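# Separate emitter holder from filter cube, stand both upright

## Task

Take the emitter holder off the filter cube, then set it standing upright next to the cube's remaining half, with both parts resting flat on the table top (compare with the reference image called manual).

## Robot and tools

Robot: two arms, left_arm and right_arm, each with six joints and a two-finger gripper. In the scene frame the origin sits at table height halfway between the nominal arm bases; +z points up, +x reaches out over the table, and left_arm is on the +y side (camera image sides do not follow arm names). Calibrated bases: left_arm at (-0.025, +0.355, +0.025) m, quat_wxyz (+1.000, 0, 0, -0.010); right_arm at (+0.005, -0.335, +0.002) m, quat_wxyz (+1.000, 0, 0, -0.022). A camera stand is fixed behind the arms. Loose parts may occasionally get nudged by something.

Joint rows. Every command row holds 14 numbers: left_arm's seven first, then right_arm's seven, even when one arm stays still. Each arm's seven are, in this order: wrist pitch, elbow, wrist yaw, wrist roll, shoulder, waist, then gripper opening. The six joint values are absolute target angles in radians (same convention as the Joint positions line), not offsets. Elbow and wrist pitch have flipped signs in everything you send and read. Ranges in the arm's own signs: waist -2.618 to 3.054, shoulder 0.000 to 3.142, elbow 0.000 to 3.142 (so -3.142 to 0.000 in your numbers), wrist pitch -1.571 to 1.571, wrist yaw -1.571 to 1.571, wrist roll -2.094 to 2.094. True ends can differ by up to 0.059 rad; a target more than 0.059 past an end and beyond the current angle is rejected, while one past the real end is clipped there and reported as "joint sent to its limit". Opening runs from -1 (shut) to +1 (fully open, pads 0.094 m apart); between those extremes the fingers are driven until grip_measured equals your number. To keep a gripper unchanged, resend its current command; a 0 is itself a command.

execute_actions: actions is a list of actions; each action is a list of up to 15 rows, one per 1/30 s step, and a short list repeats its last row to fill 15 steps. cameras picks images by name (["all"], [] or names); with an empty actions list all images come by default. Joints only lead their measured angle by 0.339 rad (waist, shoulder, elbow) or 2.2 rad (wrist joints) per step, and targets that would jump the gripper over 200 mm are scaled back, so far goals take several actions. Resend the Joint targets values to hold a joint still.

move: target is one 14-number row or a list of up to 15 rows (absolute angles, same layout), travelled by all joints together so grippers follow curves, with no collision avoidance. speed: rad/s for the joint with the longest travel, 0.01 to 12.57, default 0.5, one value or one per target. blend: rad, corner rounding per target, 0 means stop at it. opening_speed: rate of gripper change per second on the -1..+1 scale, at least 0.2. grip_force: newtons per pad, 10 to 50, one value or one per arm; it persists, and lower values close slowly. blocking=false returns early while motion continues; a new move replaces the running one. The result adds a move: line (done, off_target, moving, held, fault, possibly limits=held). Faster moves and targets deeper past contact press harder.

wait: seconds 0 to 10, holding last commands. stop: brakes a running move. zoom_image: camera name and region [x0, y0, x1, y1] in pixels, at most 504 by 504, on the newest image of that camera. show_instructions: shows reference images. finished_scene: scene = current scene number (printed at the end of each result); it cannot be undone and the goal must hold without the robot.

Results: end_effector_position (m) and end_effector_quat_wxyz are in each arm's own base frame and may be off by a few cm. Fingers point along gripper +z and open along its y; the position is the point between the pads, about 1 cm behind the tips. Joint positions/velocities list joints in row order then pad gap (m). Joint targets shows what the joints are currently driven toward. Joint torques follow the same order without the gripper, positive toward larger numbers, with offsets and noise; numbers 2, 5 and 6 wrap at ±28 N m. grip_measured is the opening on the command scale (reads a little wide when empty, a few thousandths narrower than a squeezed part). grip_effort_nm is motor effort, negative closing, not pad force. "joint command not followed" means the clearance check altered steps; it does not separate the grippers. MOTOR HOT appears near 75 °C; at 90 °C the arm folds and idles, at 100 °C it goes limp; avoid long stretched holds or pushing at unreachable poses.

Cameras (896x504): cam_head_left, cam_head_right, cam_high, cam_low, cam_left_wrist, cam_right_wrist; fixed ones use the scene frame.

Avoid: anything leaving the table, dropping parts or releasing them while moving, fast impacts with fixed or heavy objects, hard shoves, contact or pinching between the two arms, strain on camera cables, and arm fault stops. To release, command an opening clearly above grip_measured; close gently with opening_speed on fragile parts.

Each tool is called after ">>>" by a JSON object that holds its "method" and its "body", one argument or row to a line.

Reference images:

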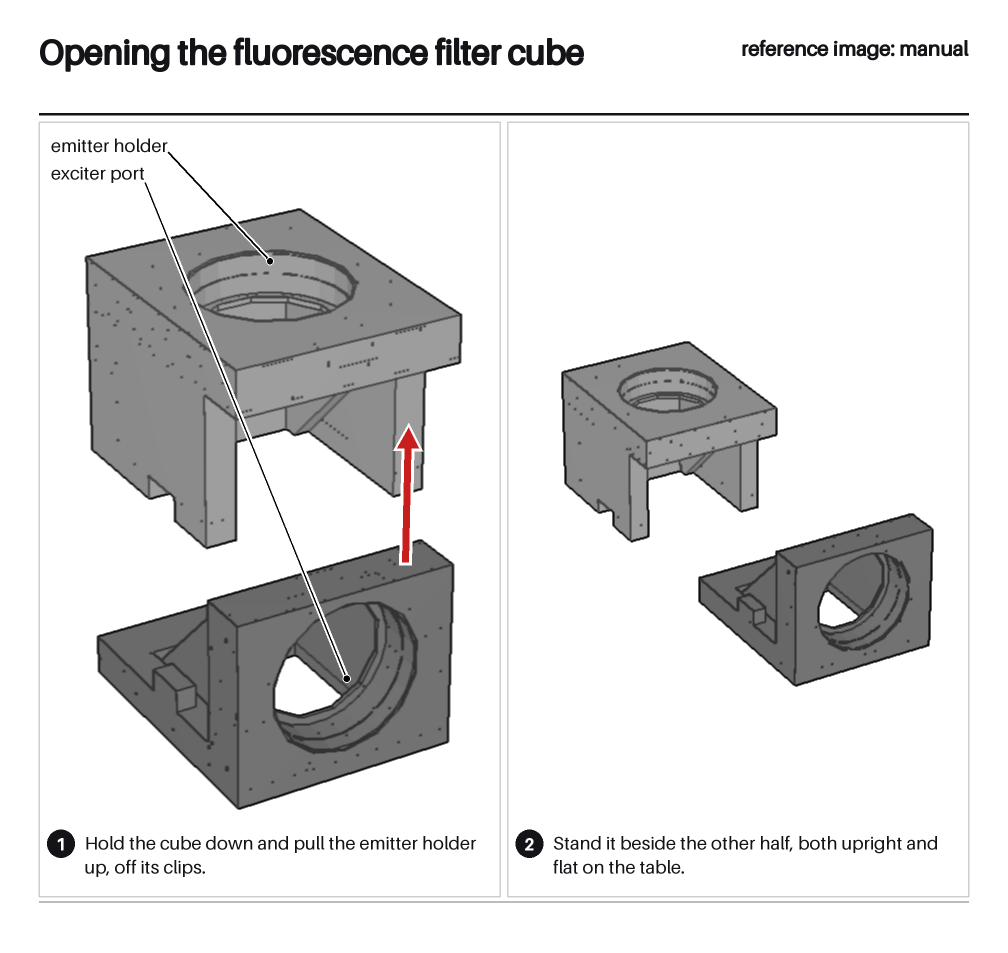

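## Session

>>> {"method": "execute_actions", "body": {
  "actions": []
}}

Scene clock: 0.00 s.
left_arm: end_effector_position=(+0.3882, -0.0015, +0.3983) grip_measured=+1.000 grip_effort_nm=n/a end_effector_quat_wxyz=(+0.696, +0.000, +0.718, -0.010) | right_arm: end_effector_position=(+0.4113, -0.0020, +0.1383) grip_measured=+1.000 grip_effort_nm=n/a end_effector_quat_wxyz=(+0.613, +0.024, +0.787, -0.064)
Joint names: [wrist pitch, elbow, wrist yaw, wrist roll, shoulder, waist]
Joint positions: left_arm=[0.017 -1.05 0.016 -0.013 1.064 0.001 0.094] | right_arm=[-0.799 -0.433 0.215 -0.019 1.481 0.086 0.094]
Joint velocities: within noise
Joint torques (N m): no reading
Heat: left arm: 22 °C; right arm: 23 °C.
Joint targets: left_arm=[0.019 -1.059 0.016 -0.014 1.056 0.001] | right_arm=[-0.800 -0.441 0.217 -0.020 1.473 0.086]
Tool commands: left_gripper/opening=+1.0 right_gripper/opening=+1.0

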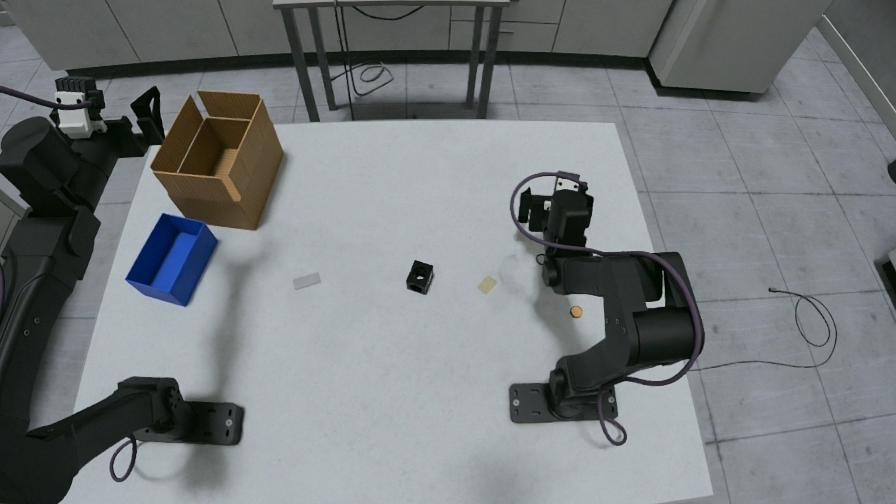

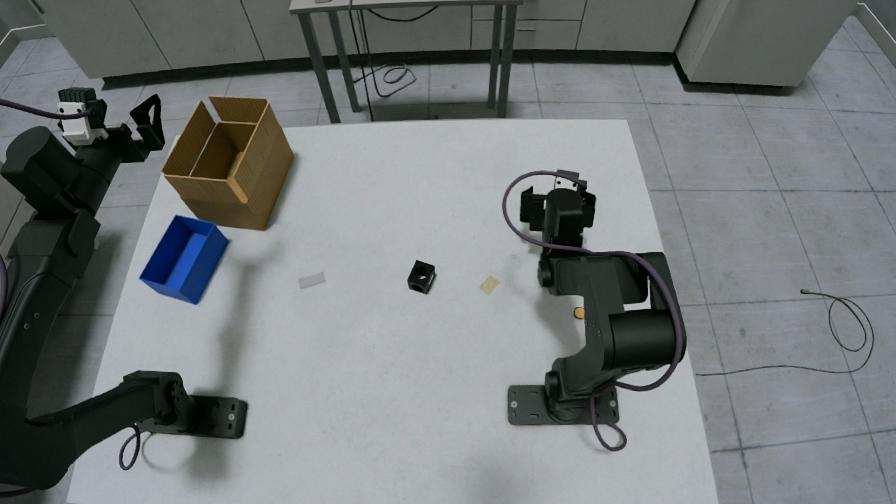

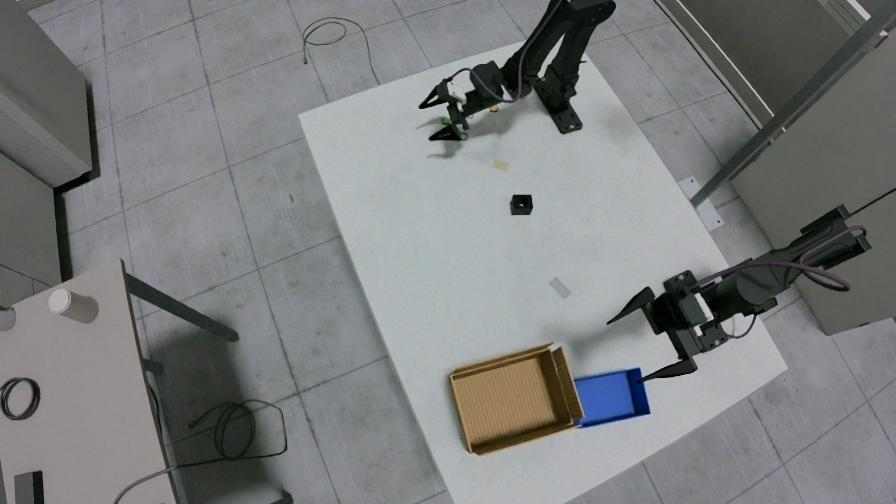

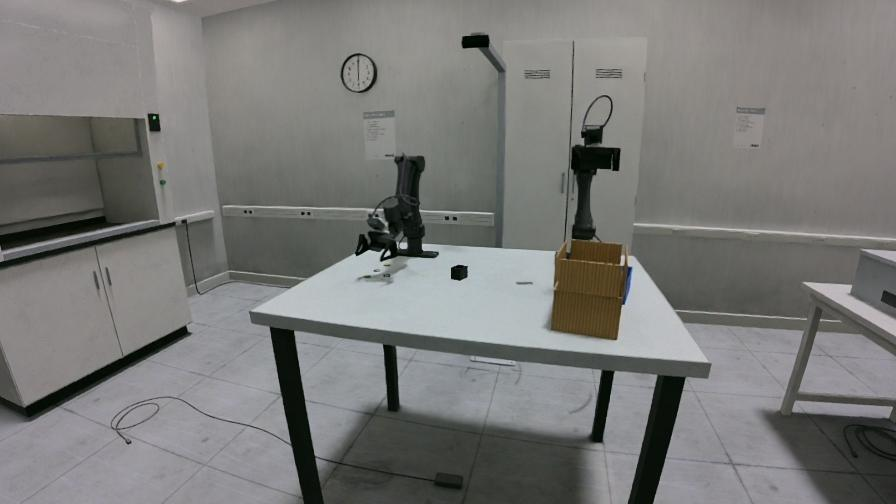

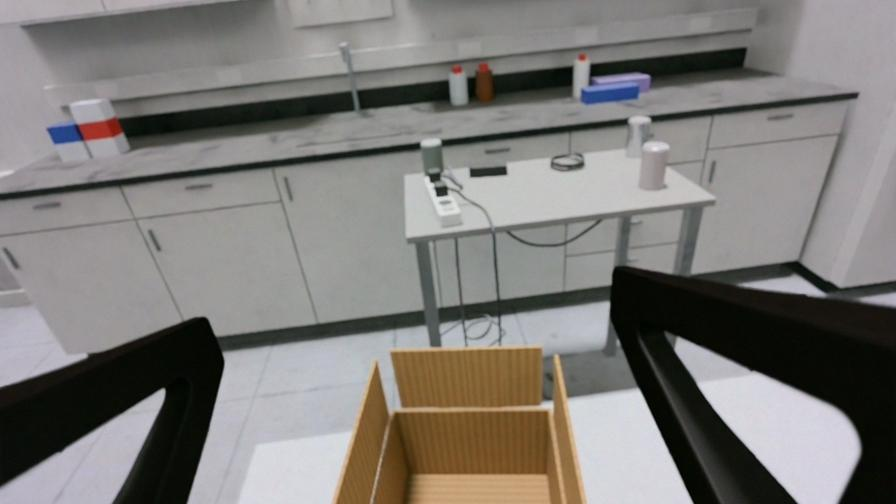

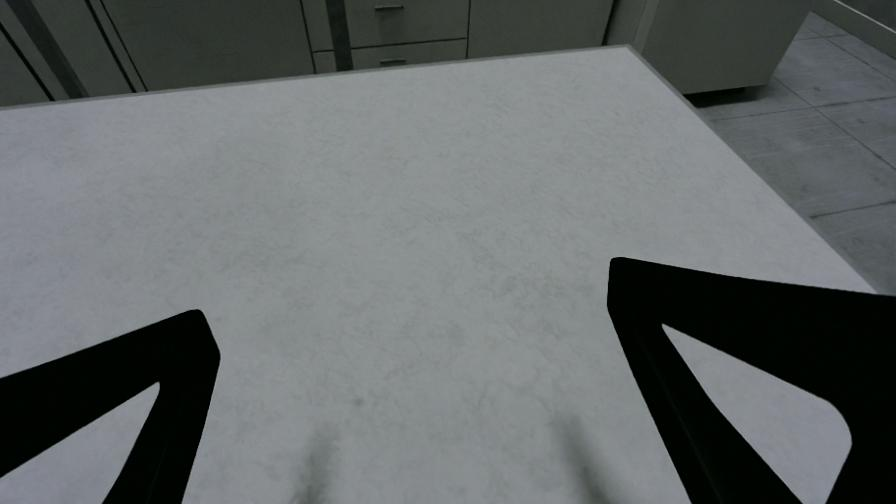

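>>> {"method": "zoom_image", "body": {
  "camera": "cam_head_left",
  "region": [390, 245, 450, 305]
}}

>>> {"method": "zoom_image", "body": {
  "camera": "cam_high",
  "region": [490, 175, 550, 235]
}}

>>> {"method": "zoom_image", "body": {
  "camera": "cam_low",
  "region": [430, 250, 490, 290]
}}

>>> {"method": "zoom_image", "body": {
  "camera": "cam_head_right",
  "region": [390, 245, 450, 305]
}}

Scaled by 8.400 from the camera's 896x504 image, which has a finer 1280x720 frame.

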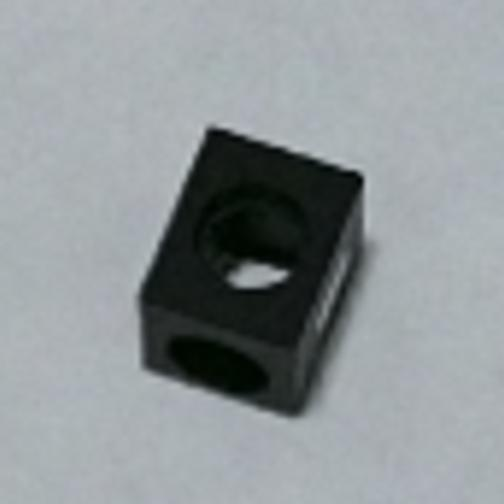

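Scaled by 8.400 from the camera's 896x504 image, which has a finer 1280x720 frame.

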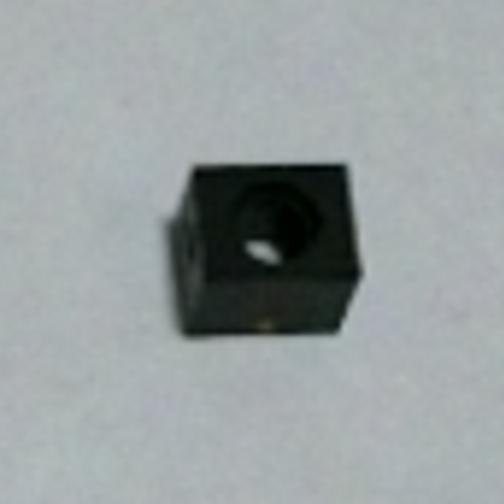

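Scaled by 8.400 from the camera's 896x504 image, which has a finer 1280x720 frame.

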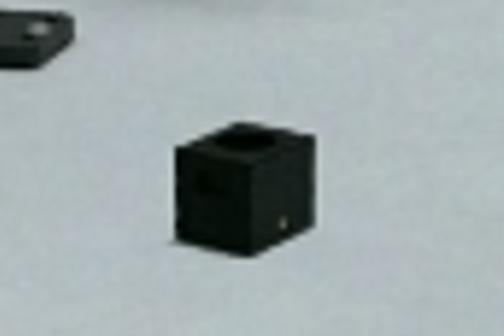

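Scaled by 8.400 from the camera's 896x504 image, which has a finer 1280x720 frame.

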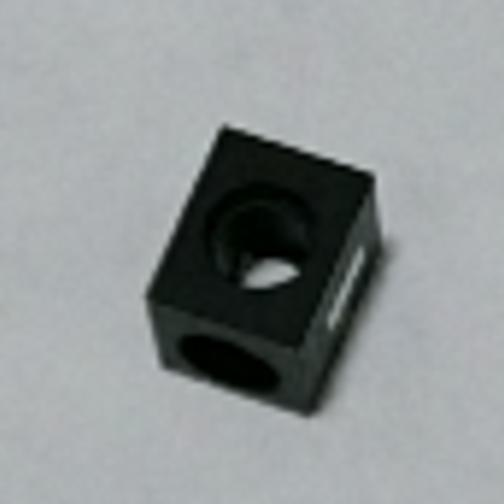

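>>> {"method": "move", "body": {
  "target": [0.017,-1.05,0.016,-0.013,1.064,0.001,1,1.123,-0.88,0,0,0.804,0.81,1],
  "speed": 1.0,
  "cameras": ["cam_right_wrist","cam_head_left"]
}}

>>> {"method": "zoom_image", "body": {
  "camera": "cam_right_wrist",
  "region": [320, 100, 576, 320]
}}

Scene clock: 8.73 s.
left_arm: end_effector_position=(+0.3882, -0.0015, +0.3983) grip_measured=+1.000 grip_effort_nm=0.05 end_effector_quat_wxyz=(+0.696, +0.000, +0.718, -0.010) | right_arm: end_effector_position=(+0.1412, +0.1462, +0.1623) grip_measured=+1.000 grip_effort_nm=0.01 end_effector_quat_wxyz=(+0.235, -0.380, +0.889, +0.096)
Joint names: [wrist pitch, elbow, wrist yaw, wrist roll, shoulder, waist]
Joint positions: left_arm=[0.017 -1.05 0.016 -0.013 1.064 0.001 0.094] | right_arm=[1.101 -0.854 0.005 -0.007 0.81 0.802 0.094]
Joint torques (N m): left_arm=[-2.03 -5.96 -0.02 -0.02 -2.35 0.05] | right_arm=[-0.98 -9.14 -0.05 0.05 -0.61 0.65]
Heat: left arm: 24 °C; right arm: 23 °C.
Joint targets: left_arm=[0.017 -1.050 0.016 -0.013 1.064 0.001] | right_arm=[1.123 -0.880 0.000 0.000 0.804 0.810]
move: done
Images, in order (width x height): cam_head_left 896x504, cam_right_wrist 896x504.

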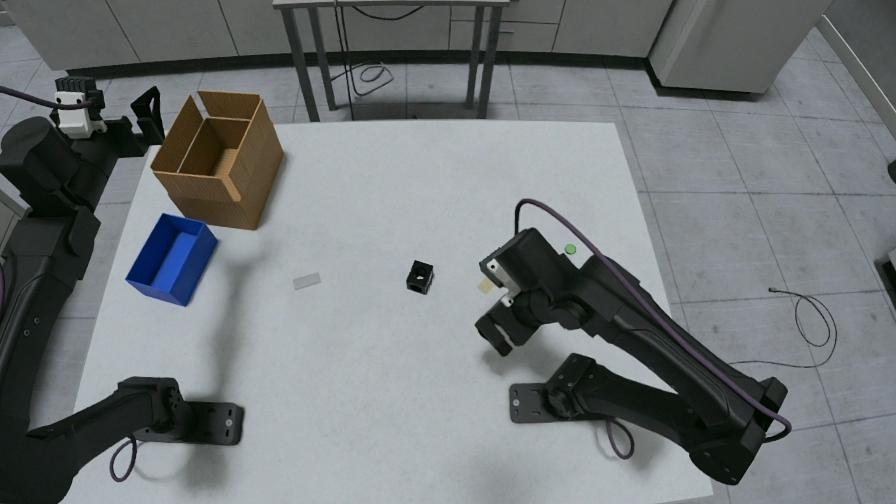

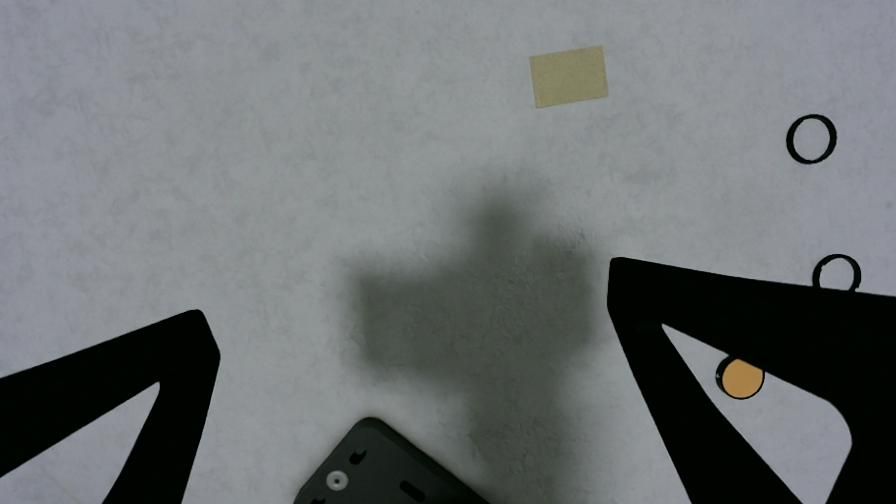

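Scaled by 1.969 from the camera's 896x504 image, which has a finer 1280x720 frame.

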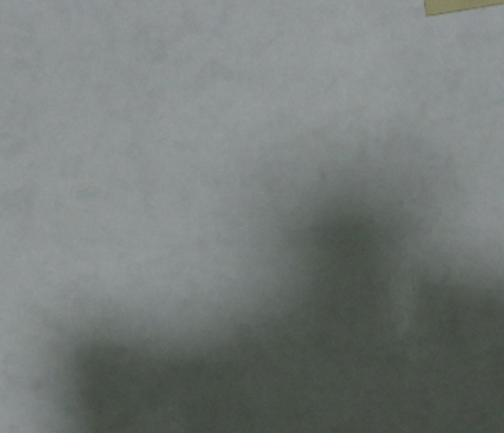

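>>> {"method": "move", "body": {
  "target": [0.017,-1.05,0.016,-0.013,1.064,0.001,1,0.96,-0.746,0,0,0.486,0.9,1],
  "speed": 0.8,
  "cameras": ["cam_right_wrist"]
}}

Scene clock: 11.50 s.
left_arm: end_effector_position=(+0.3882, -0.0015, +0.3983) grip_measured=+1.000 grip_effort_nm=0.06 end_effector_quat_wxyz=(+0.696, +0.000, +0.718, -0.010) | right_arm: end_effector_position=(+0.1250, +0.1554, +0.2023) grip_measured=+1.000 grip_effort_nm=0.01 end_effector_quat_wxyz=(+0.379, -0.394, +0.819, +0.178)
Joint names: [wrist pitch, elbow, wrist yaw, wrist roll, shoulder, waist]
Joint positions: left_arm=[0.017 -1.05 0.016 -0.013 1.064 0.001 0.094] | right_arm=[0.968 -0.756 0.004 -0.007 0.496 0.892 0.094]
Joint torques (N m): left_arm=[-2.03 -5.9 -0.01 -0.03 -2.22 0.03] | right_arm=[-1.7 -5.55 -0.03 0.05 1.02 0.66]
Heat: left arm: 25 °C; right arm: 23 °C.
Joint targets: left_arm=[0.017 -1.050 0.016 -0.013 1.064 0.001] | right_arm=[0.960 -0.746 0.000 0.000 0.486 0.900]
move: done
Images, in order (width x height): cam_right_wrist 896x504.

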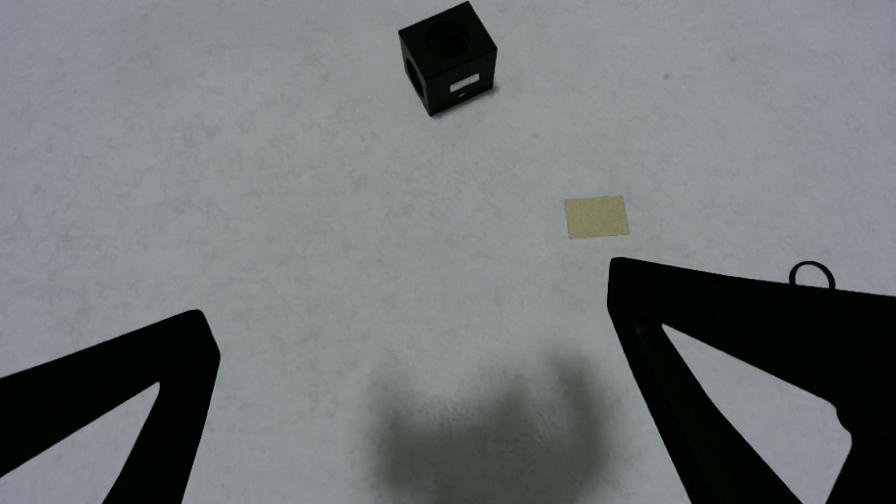

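>>> {"method": "zoom_image", "body": {
  "camera": "cam_right_wrist",
  "region": [380, 0, 520, 130]
}}

Scaled by 3.600 from the camera's 896x504 image, which has a finer 1280x720 frame.

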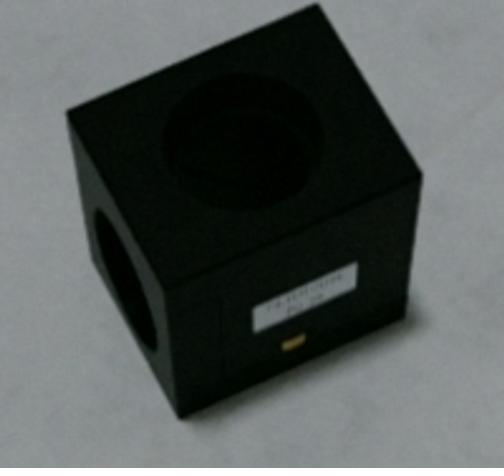

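>>> {"method": "move", "body": {
  "target": [0.71,-0.746,0,0,0.486,-1.0,1,0.96,-0.746,0,0,0.486,0.9,1],
  "speed": 1.0,
  "cameras": ["cam_left_wrist","cam_high"]
}}

Scene clock: 16.30 s.
left_arm: end_effector_position=(+0.1291, -0.1983, +0.2578) grip_measured=+1.000 grip_effort_nm=0.05 end_effector_quat_wxyz=(+0.468, +0.402, +0.743, -0.258) | right_arm: end_effector_position=(+0.1251, +0.1555, +0.2024) grip_measured=+1.000 grip_effort_nm=0.01 end_effector_quat_wxyz=(+0.379, -0.394, +0.818, +0.178)
Joint names: [wrist pitch, elbow, wrist yaw, wrist roll, shoulder, waist]
Joint positions: left_arm=[0.698 -0.755 0.005 -0.005 0.499 -0.994 0.094] | right_arm=[0.968 -0.756 0.004 -0.007 0.496 0.892 0.094]
Joint torques (N m): left_arm=[-1.86 -4.63 -0.08 0.05 0.8 -0.38] | right_arm=[-1.74 -5.56 -0.04 0.03 1.03 0.66]
Heat: left arm: 26 °C; right arm: 24 °C.
Joint targets: left_arm=[0.710 -0.746 0.000 0.000 0.486 -1.000] | right_arm=[0.960 -0.746 0.000 0.000 0.486 0.900]
move: done
Images, in order (width x height): cam_high 896x504, cam_left_wrist 896x504.

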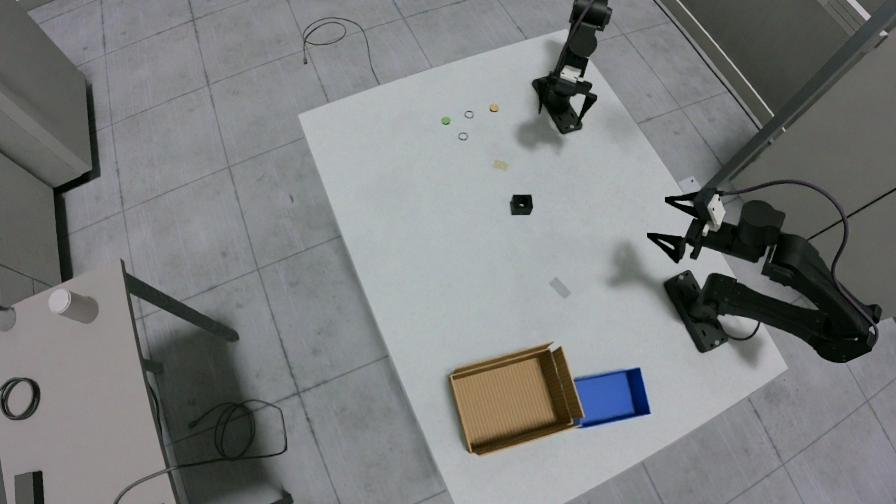

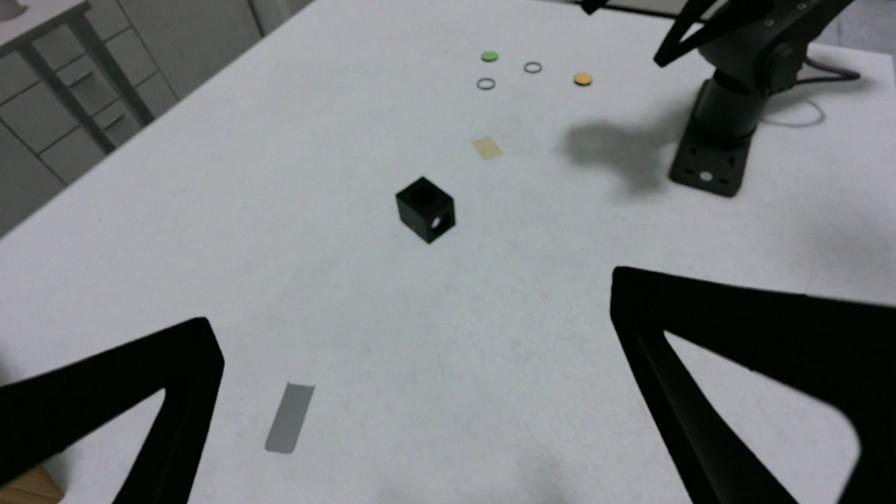

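>>> {"method": "move", "body": {
  "target": [0.71,-0.746,-0.858,-0.946,0.8,-1.403,1,0.96,-0.746,0,0,0.486,0.9,1],
  "speed": 1.0,
  "cameras": ["cam_left_wrist"]
}}

Scene clock: 21.23 s.
left_arm: end_effector_position=(+0.1723, -0.1965, +0.2278) grip_measured=+1.000 grip_effort_nm=0.05 end_effector_quat_wxyz=(+0.488, +0.031, +0.852, -0.190) | right_arm: end_effector_position=(+0.1251, +0.1555, +0.2024) grip_measured=+1.000 grip_effort_nm=0.01 end_effector_quat_wxyz=(+0.379, -0.394, +0.818, +0.178)
Joint names: [wrist pitch, elbow, wrist yaw, wrist roll, shoulder, waist]
Joint positions: left_arm=[0.699 -0.755 -0.84 -0.936 0.8 -1.395 0.094] | right_arm=[0.968 -0.756 0.004 -0.007 0.496 0.892 0.094]
Joint torques (N m): left_arm=[-1.44 -4.88 -0.44 -0.14 -0.1 -0.59] | right_arm=[-1.74 -5.48 -0.06 0.05 1.02 0.64]
Heat: left arm: 26 °C; right arm: 25 °C.
Joint targets: left_arm=[0.710 -0.746 -0.858 -0.946 0.800 -1.403] | right_arm=[0.960 -0.746 0.000 0.000 0.486 0.900]
move: done
Images, in order (width x height): cam_left_wrist 896x504.

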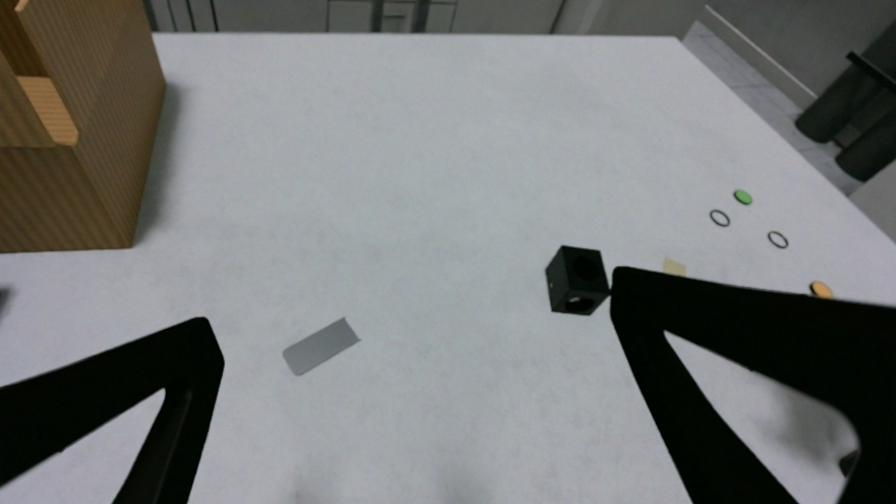

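>>> {"method": "move", "body": {
  "target": [0.177,-1.054,-0.858,-0.946,1.948,-1.403,1,0.96,-0.746,0,0,0.486,0.9,1],
  "speed": 0.8,
  "cameras": ["cam_left_wrist","cam_head_left","cam_right_wrist"]
}}

>>> {"method": "zoom_image", "body": {
  "camera": "cam_head_left",
  "region": [300, 230, 460, 330]
}}

Scene clock: 23.90 s.
left_arm: end_effector_position=(+0.2036, -0.3699, +0.0405) grip_measured=+1.000 grip_effort_nm=0.05 end_effector_quat_wxyz=(+0.450, +0.108, +0.885, -0.040) | right_arm: end_effector_position=(+0.1251, +0.1555, +0.2024) grip_measured=+1.000 grip_effort_nm=0.01 end_effector_quat_wxyz=(+0.379, -0.394, +0.818, +0.178)
Joint names: [wrist pitch, elbow, wrist yaw, wrist roll, shoulder, waist]
Joint positions: left_arm=[0.193 -1.033 -0.844 -0.937 1.937 -1.395 0.094] | right_arm=[0.968 -0.756 0.004 -0.007 0.496 0.892 0.094]
Joint torques (N m): left_arm=[-1.3 -6.01 -0.54 -0.12 -7.25 -0.59] | right_arm=[-1.74 -5.59 -0.05 0.05 0.99 0.64]
Heat: left arm: 25 °C; right arm: 25 °C.
Joint targets: left_arm=[0.177 -1.054 -0.858 -0.946 1.948 -1.403] | right_arm=[0.960 -0.746 0.000 0.000 0.486 0.900]
move: done
Images, in order (width x height): cam_head_left 896x504, cam_left_wrist 896x504, cam_right_wrist 896x504.

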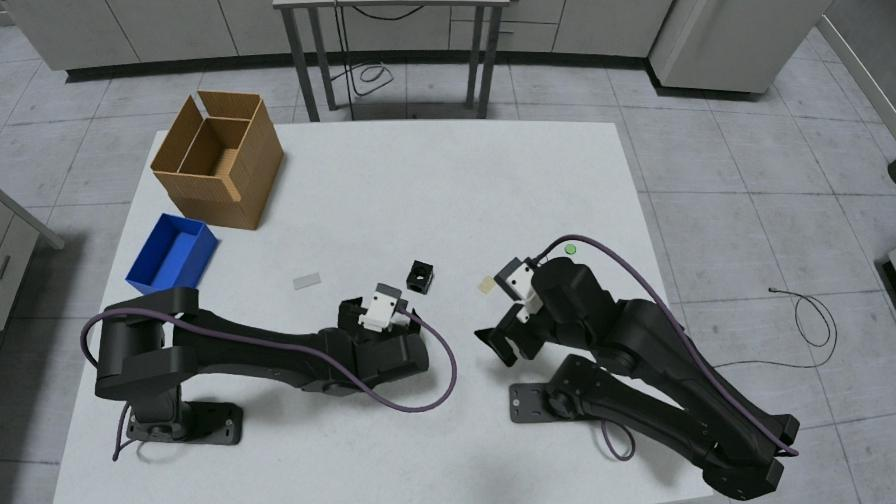

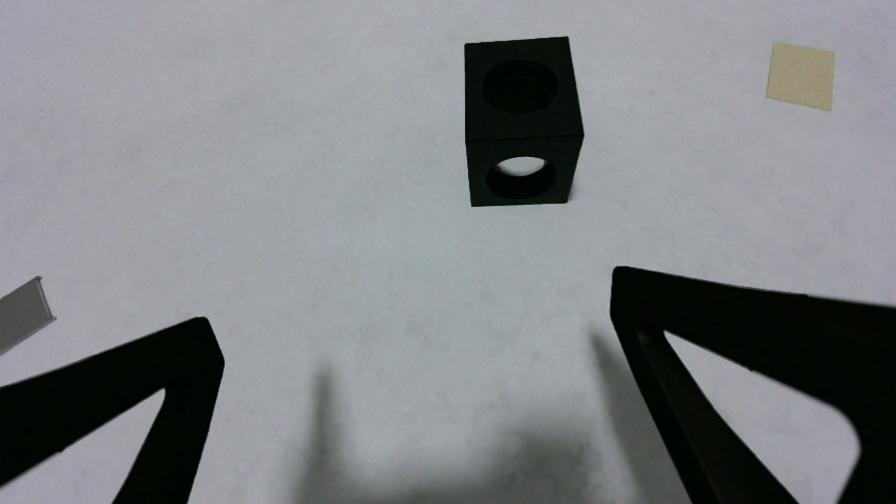

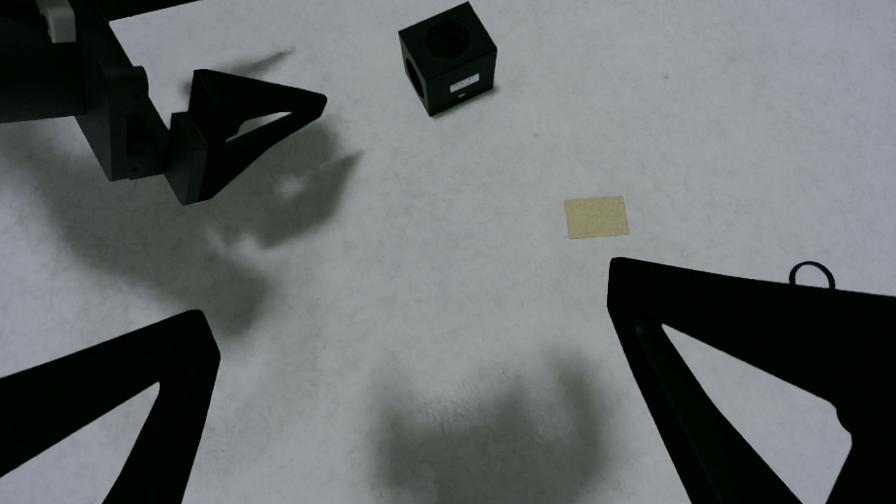

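Scaled by 3.150 from the camera's 896x504 image, which has a finer 1280x720 frame.

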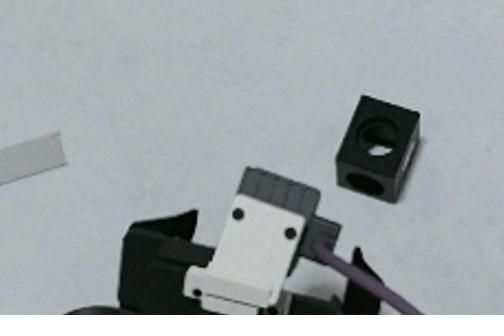

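>>> {"method": "move", "body": {
  "target": [0.013,-1.075,-0.818,-0.824,2.013,-1.373,1,0.96,-0.746,0,0,0.486,0.9,1],
  "speed": 0.5,
  "cameras": ["cam_left_wrist","cam_right_wrist"]
}}

Scene clock: 42.80 s.
left_arm: end_effector_position=(+0.2114, -0.3977, +0.0365) grip_measured=+1.000 grip_effort_nm=0.05 end_effector_quat_wxyz=(+0.460, +0.127, +0.876, -0.072) | right_arm: end_effector_position=(+0.1251, +0.1555, +0.2024) grip_measured=+1.000 grip_effort_nm=0.01 end_effector_quat_wxyz=(+0.379, -0.394, +0.818, +0.178)
Joint names: [wrist pitch, elbow, wrist yaw, wrist roll, shoulder, waist]
Joint positions: left_arm=[0.029 -1.052 -0.813 -0.828 1.993 -1.38 0.094] | right_arm=[0.968 -0.756 0.004 -0.007 0.496 0.892 0.094]
Joint torques (N m): left_arm=[-1.42 -6.3 -0.4 -0.02 -7.12 0.59] | right_arm=[-1.72 -5.53 -0.05 0.04 1.02 0.68]
Heat: left arm: 25 °C; right arm: 27 °C.
Joint targets: left_arm=[0.013 -1.075 -0.818 -0.824 2.013 -1.373] | right_arm=[0.960 -0.746 0.000 0.000 0.486 0.900]
move: done
Images, in order (width x height): cam_left_wrist 896x504, cam_right_wrist 896x504.

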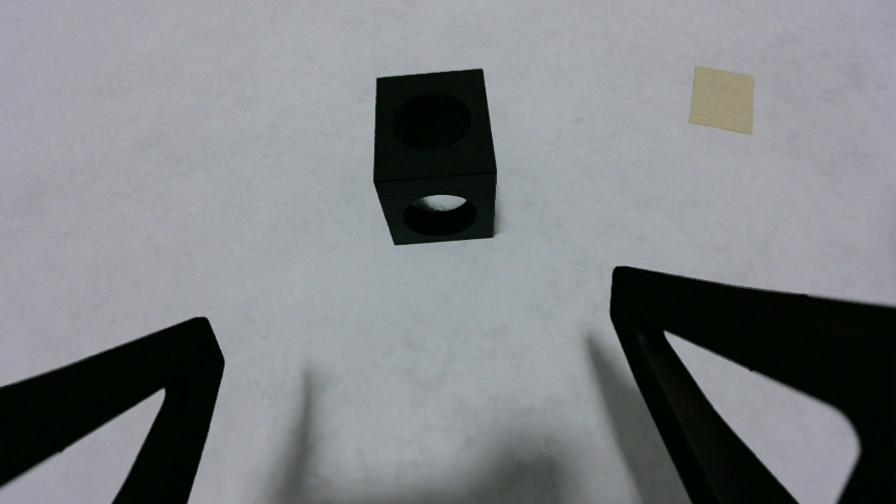

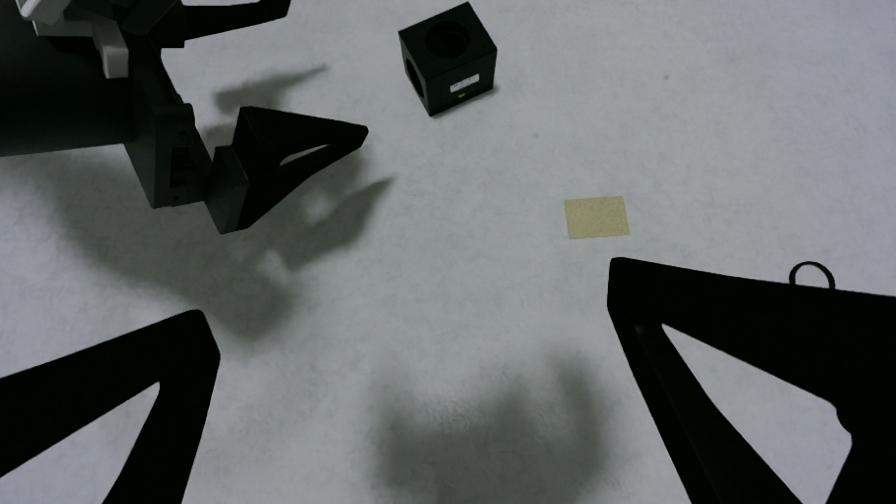

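>>> {"method": "move", "body": {
  "target": [-0.213,-1.165,-0.682,-0.607,2.2,-1.221,1,0.96,-0.746,0,0,0.486,0.9,1],
  "speed": 0.2,
  "cameras": ["cam_left_wrist","cam_right_wrist"]
}}

>>> {"method": "zoom_image", "body": {
  "camera": "cam_right_wrist",
  "region": [320, 0, 520, 140]
}}

Scene clock: 47.27 s.
left_arm: end_effector_position=(+0.2732, -0.4201, -0.0007) grip_measured=+1.000 grip_effort_nm=0.05 end_effector_quat_wxyz=(+0.453, +0.152, +0.875, -0.079) | right_arm: end_effector_position=(+0.1251, +0.1555, +0.2024) grip_measured=+1.000 grip_effort_nm=0.01 end_effector_quat_wxyz=(+0.379, -0.394, +0.818, +0.178)
Joint names: [wrist pitch, elbow, wrist yaw, wrist roll, shoulder, waist]
Joint positions: left_arm=[-0.196 -1.143 -0.681 -0.611 2.177 -1.225 0.094] | right_arm=[0.968 -0.756 0.004 -0.007 0.496 0.892 0.094]
Joint torques (N m): left_arm=[-1.67 -5.98 -0.27 0.02 -8.1 0.35] | right_arm=[-1.73 -5.55 -0.06 0.07 1.06 0.65]
Heat: left arm: 25 °C; right arm: 27 °C.
Joint targets: left_arm=[-0.213 -1.165 -0.682 -0.607 2.200 -1.221] | right_arm=[0.960 -0.746 0.000 0.000 0.486 0.900]
move: done
Images, in order (width x height): cam_left_wrist 896x504, cam_right_wrist 896x504.

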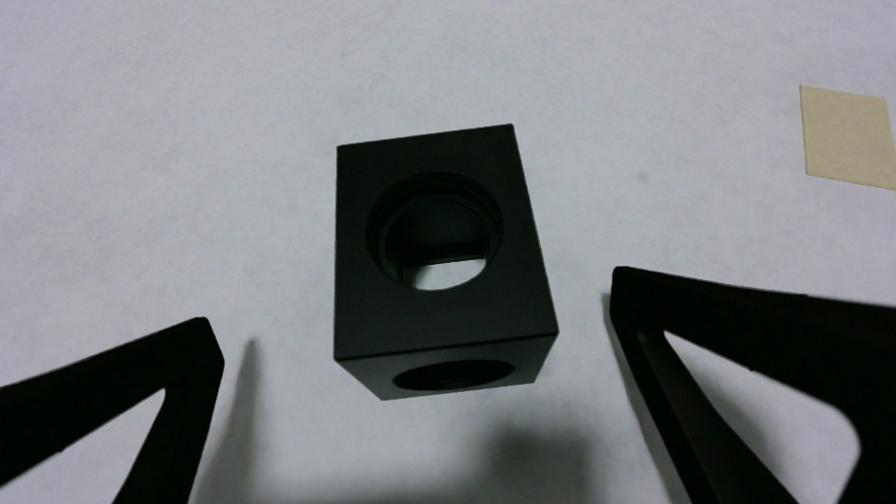

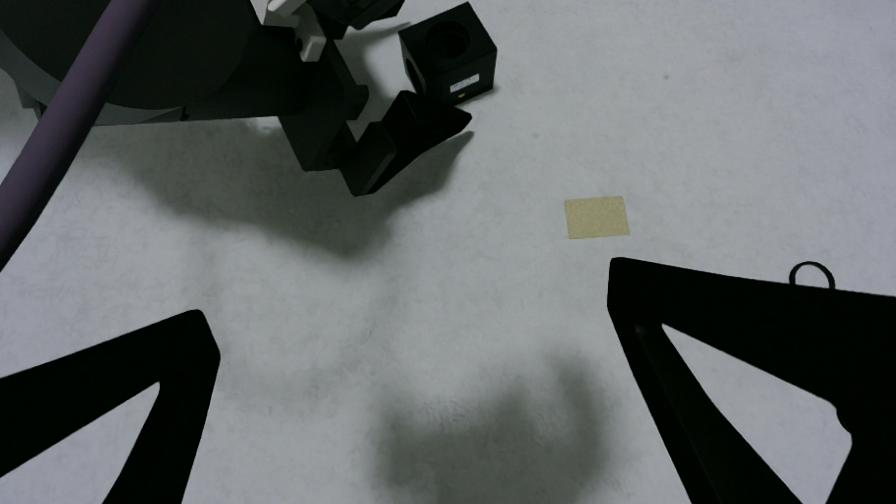

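Scaled by 2.520 from the camera's 896x504 image, which has a finer 1280x720 frame.

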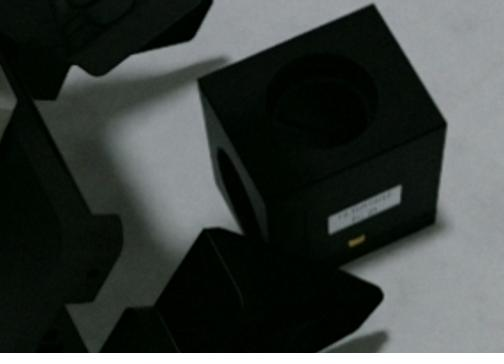

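>>> {"method": "move", "body": {
  "target": [
    [-0.198,-1.179,-0.708,-0.634,2.213,-1.255,1,0.96,-0.746,0,0,0.486,0.9,1]
  ],
  "speed": 0.2,
  "cameras": ["cam_left_wrist"]
}}

Scene clock: 49.00 s.
left_arm: end_effector_position=(+0.2648, -0.4290, -0.0002) grip_measured=+1.000 grip_effort_nm=0.05 end_effector_quat_wxyz=(+0.456, +0.155, +0.872, -0.085) | right_arm: end_effector_position=(+0.1251, +0.1555, +0.2024) grip_measured=+1.000 grip_effort_nm=0.01 end_effector_quat_wxyz=(+0.379, -0.394, +0.818, +0.178)
Joint names: [wrist pitch, elbow, wrist yaw, wrist roll, shoulder, waist]
Joint positions: left_arm=[-0.197 -1.157 -0.693 -0.623 2.188 -1.25 0.094] | right_arm=[0.968 -0.756 0.004 -0.007 0.496 0.892 0.094]
Joint torques (N m): left_arm=[-1.54 -6.04 -0.52 -0.16 -8.05 -0.32] | right_arm=[-1.74 -5.53 -0.05 0.05 0.99 0.65]
Heat: left arm: 25 °C; right arm: 27 °C.
Joint targets: left_arm=[-0.198 -1.179 -0.708 -0.634 2.213 -1.255] | right_arm=[0.960 -0.746 0.000 0.000 0.486 0.900]
move: done
Images, in order (width x height): cam_left_wrist 896x504.

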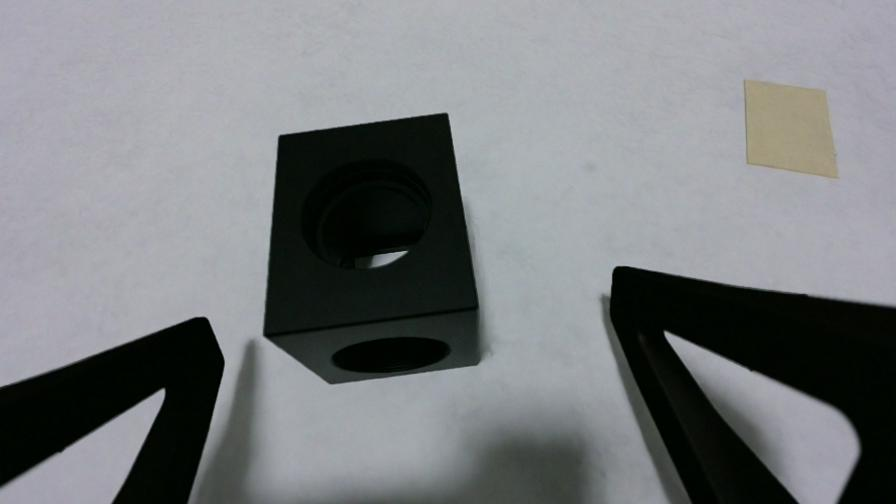

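>>> {"method": "move", "body": {
  "target": [
    [-0.208,-1.179,-0.708,-0.634,2.223,-1.229,1,0.96,-0.746,0,0,0.486,0.9,1]
  ],
  "speed": 0.2,
  "cameras": ["cam_left_wrist"]
}}

Scene clock: 50.27 s.
left_arm: end_effector_position=(+0.2711, -0.4235, -0.0051) grip_measured=+1.000 grip_effort_nm=0.05 end_effector_quat_wxyz=(+0.455, +0.149, +0.875, -0.077) | right_arm: end_effector_position=(+0.1251, +0.1555, +0.2024) grip_measured=+1.000 grip_effort_nm=0.01 end_effector_quat_wxyz=(+0.379, -0.394, +0.818, +0.178)
Joint names: [wrist pitch, elbow, wrist yaw, wrist roll, shoulder, waist]
Joint positions: left_arm=[-0.197 -1.157 -0.695 -0.623 2.198 -1.235 0.094] | right_arm=[0.968 -0.756 0.004 -0.007 0.496 0.892 0.094]
Joint torques (N m): left_arm=[-1.61 -6 -0.46 -0.16 -8.17 0.51] | right_arm=[-1.75 -5.57 -0.04 0.07 1.06 0.65]
Heat: left arm: 25 °C; right arm: 27 °C.
Joint targets: left_arm=[-0.208 -1.179 -0.708 -0.634 2.223 -1.229] | right_arm=[0.960 -0.746 0.000 0.000 0.486 0.900]
move: done
Images, in order (width x height): cam_left_wrist 896x504.

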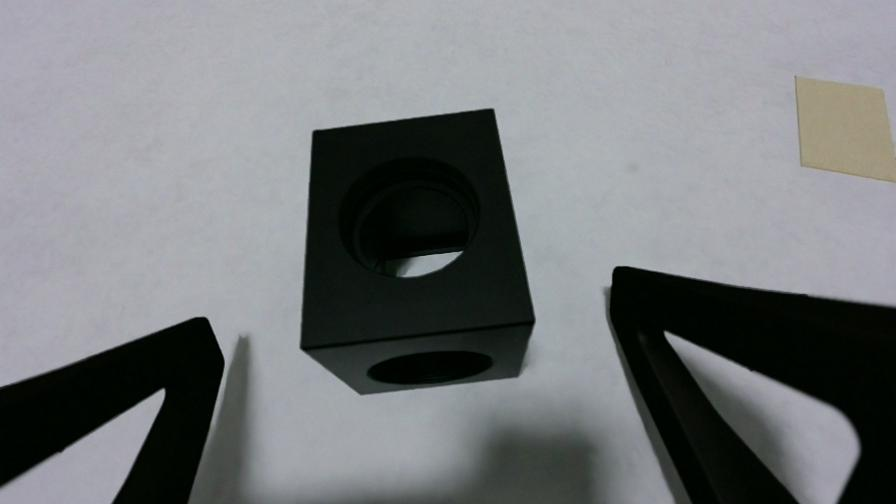

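>>> {"method": "move", "body": {
  "target": [
    [-0.208,-1.179,-0.708,-0.634,2.223,-1.238,-0.3,0.96,-0.746,0,0,0.486,0.9,1]
  ],
  "opening_speed": 0.5,
  "cameras": ["cam_left_wrist","cam_right_wrist","cam_low"]
}}

>>> {"method": "zoom_image", "body": {
  "camera": "cam_right_wrist",
  "region": [320, 0, 520, 140]
}}

Scene clock: 53.40 s.
left_arm: end_effector_position=(+0.2712, -0.4235, -0.0049) grip_measured=-0.177 grip_effort_nm=-0.97 end_effector_quat_wxyz=(+0.455, +0.148, +0.875, -0.077) | right_arm: end_effector_position=(+0.1251, +0.1555, +0.2024) grip_measured=+1.000 grip_effort_nm=0.01 end_effector_quat_wxyz=(+0.379, -0.394, +0.818, +0.178)
Joint names: [wrist pitch, elbow, wrist yaw, wrist roll, shoulder, waist]
Joint positions: left_arm=[-0.197 -1.157 -0.696 -0.625 2.198 -1.235 0.039] | right_arm=[0.968 -0.756 0.004 -0.007 0.496 0.892 0.094]
Joint torques (N m): left_arm=[-1.61 -5.98 -0.42 -0.12 -8.13 -0.14] | right_arm=[-1.71 -5.48 -0.05 0.07 1.03 0.59]
Heat: left arm: 25 °C; right arm: 27 °C.
Joint targets: left_arm=[-0.208 -1.179 -0.708 -0.634 2.223 -1.238] | right_arm=[0.960 -0.746 0.000 0.000 0.486 0.900]
move: done
Images, in order (width x height): cam_low 896x504, cam_left_wrist 896x504, cam_right_wrist 896x504.

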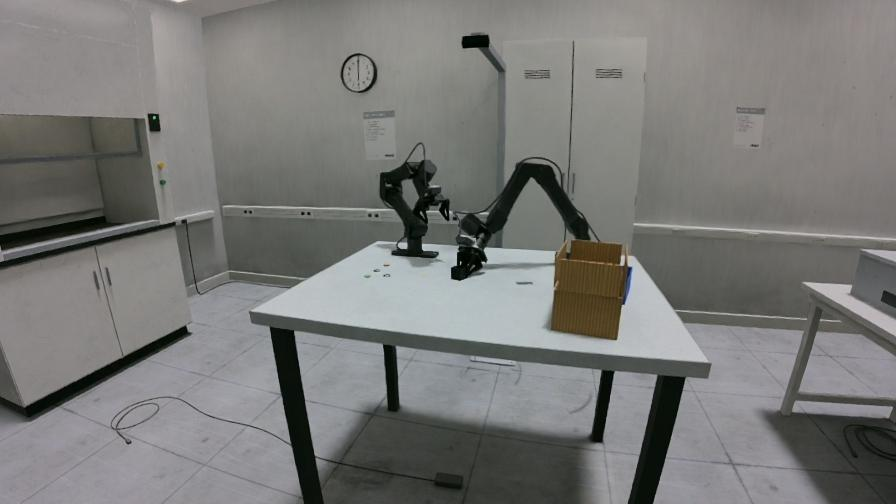

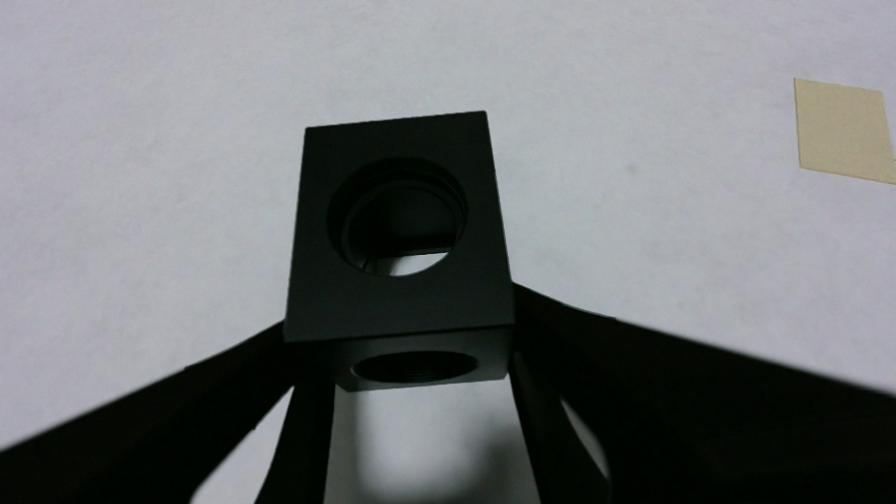

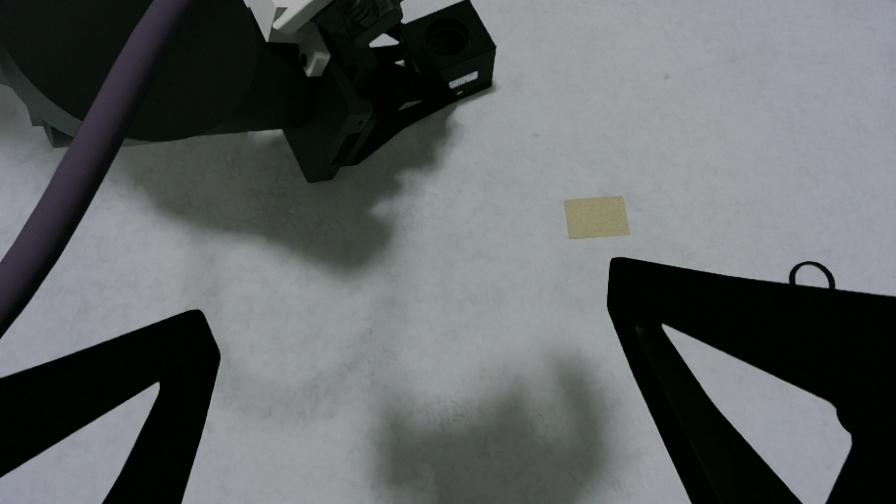

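Scaled by 2.520 from the camera's 896x504 image, which has a finer 1280x720 frame.

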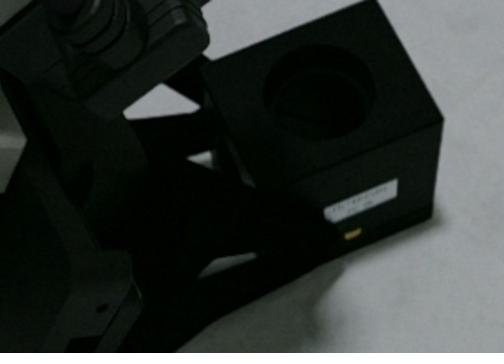

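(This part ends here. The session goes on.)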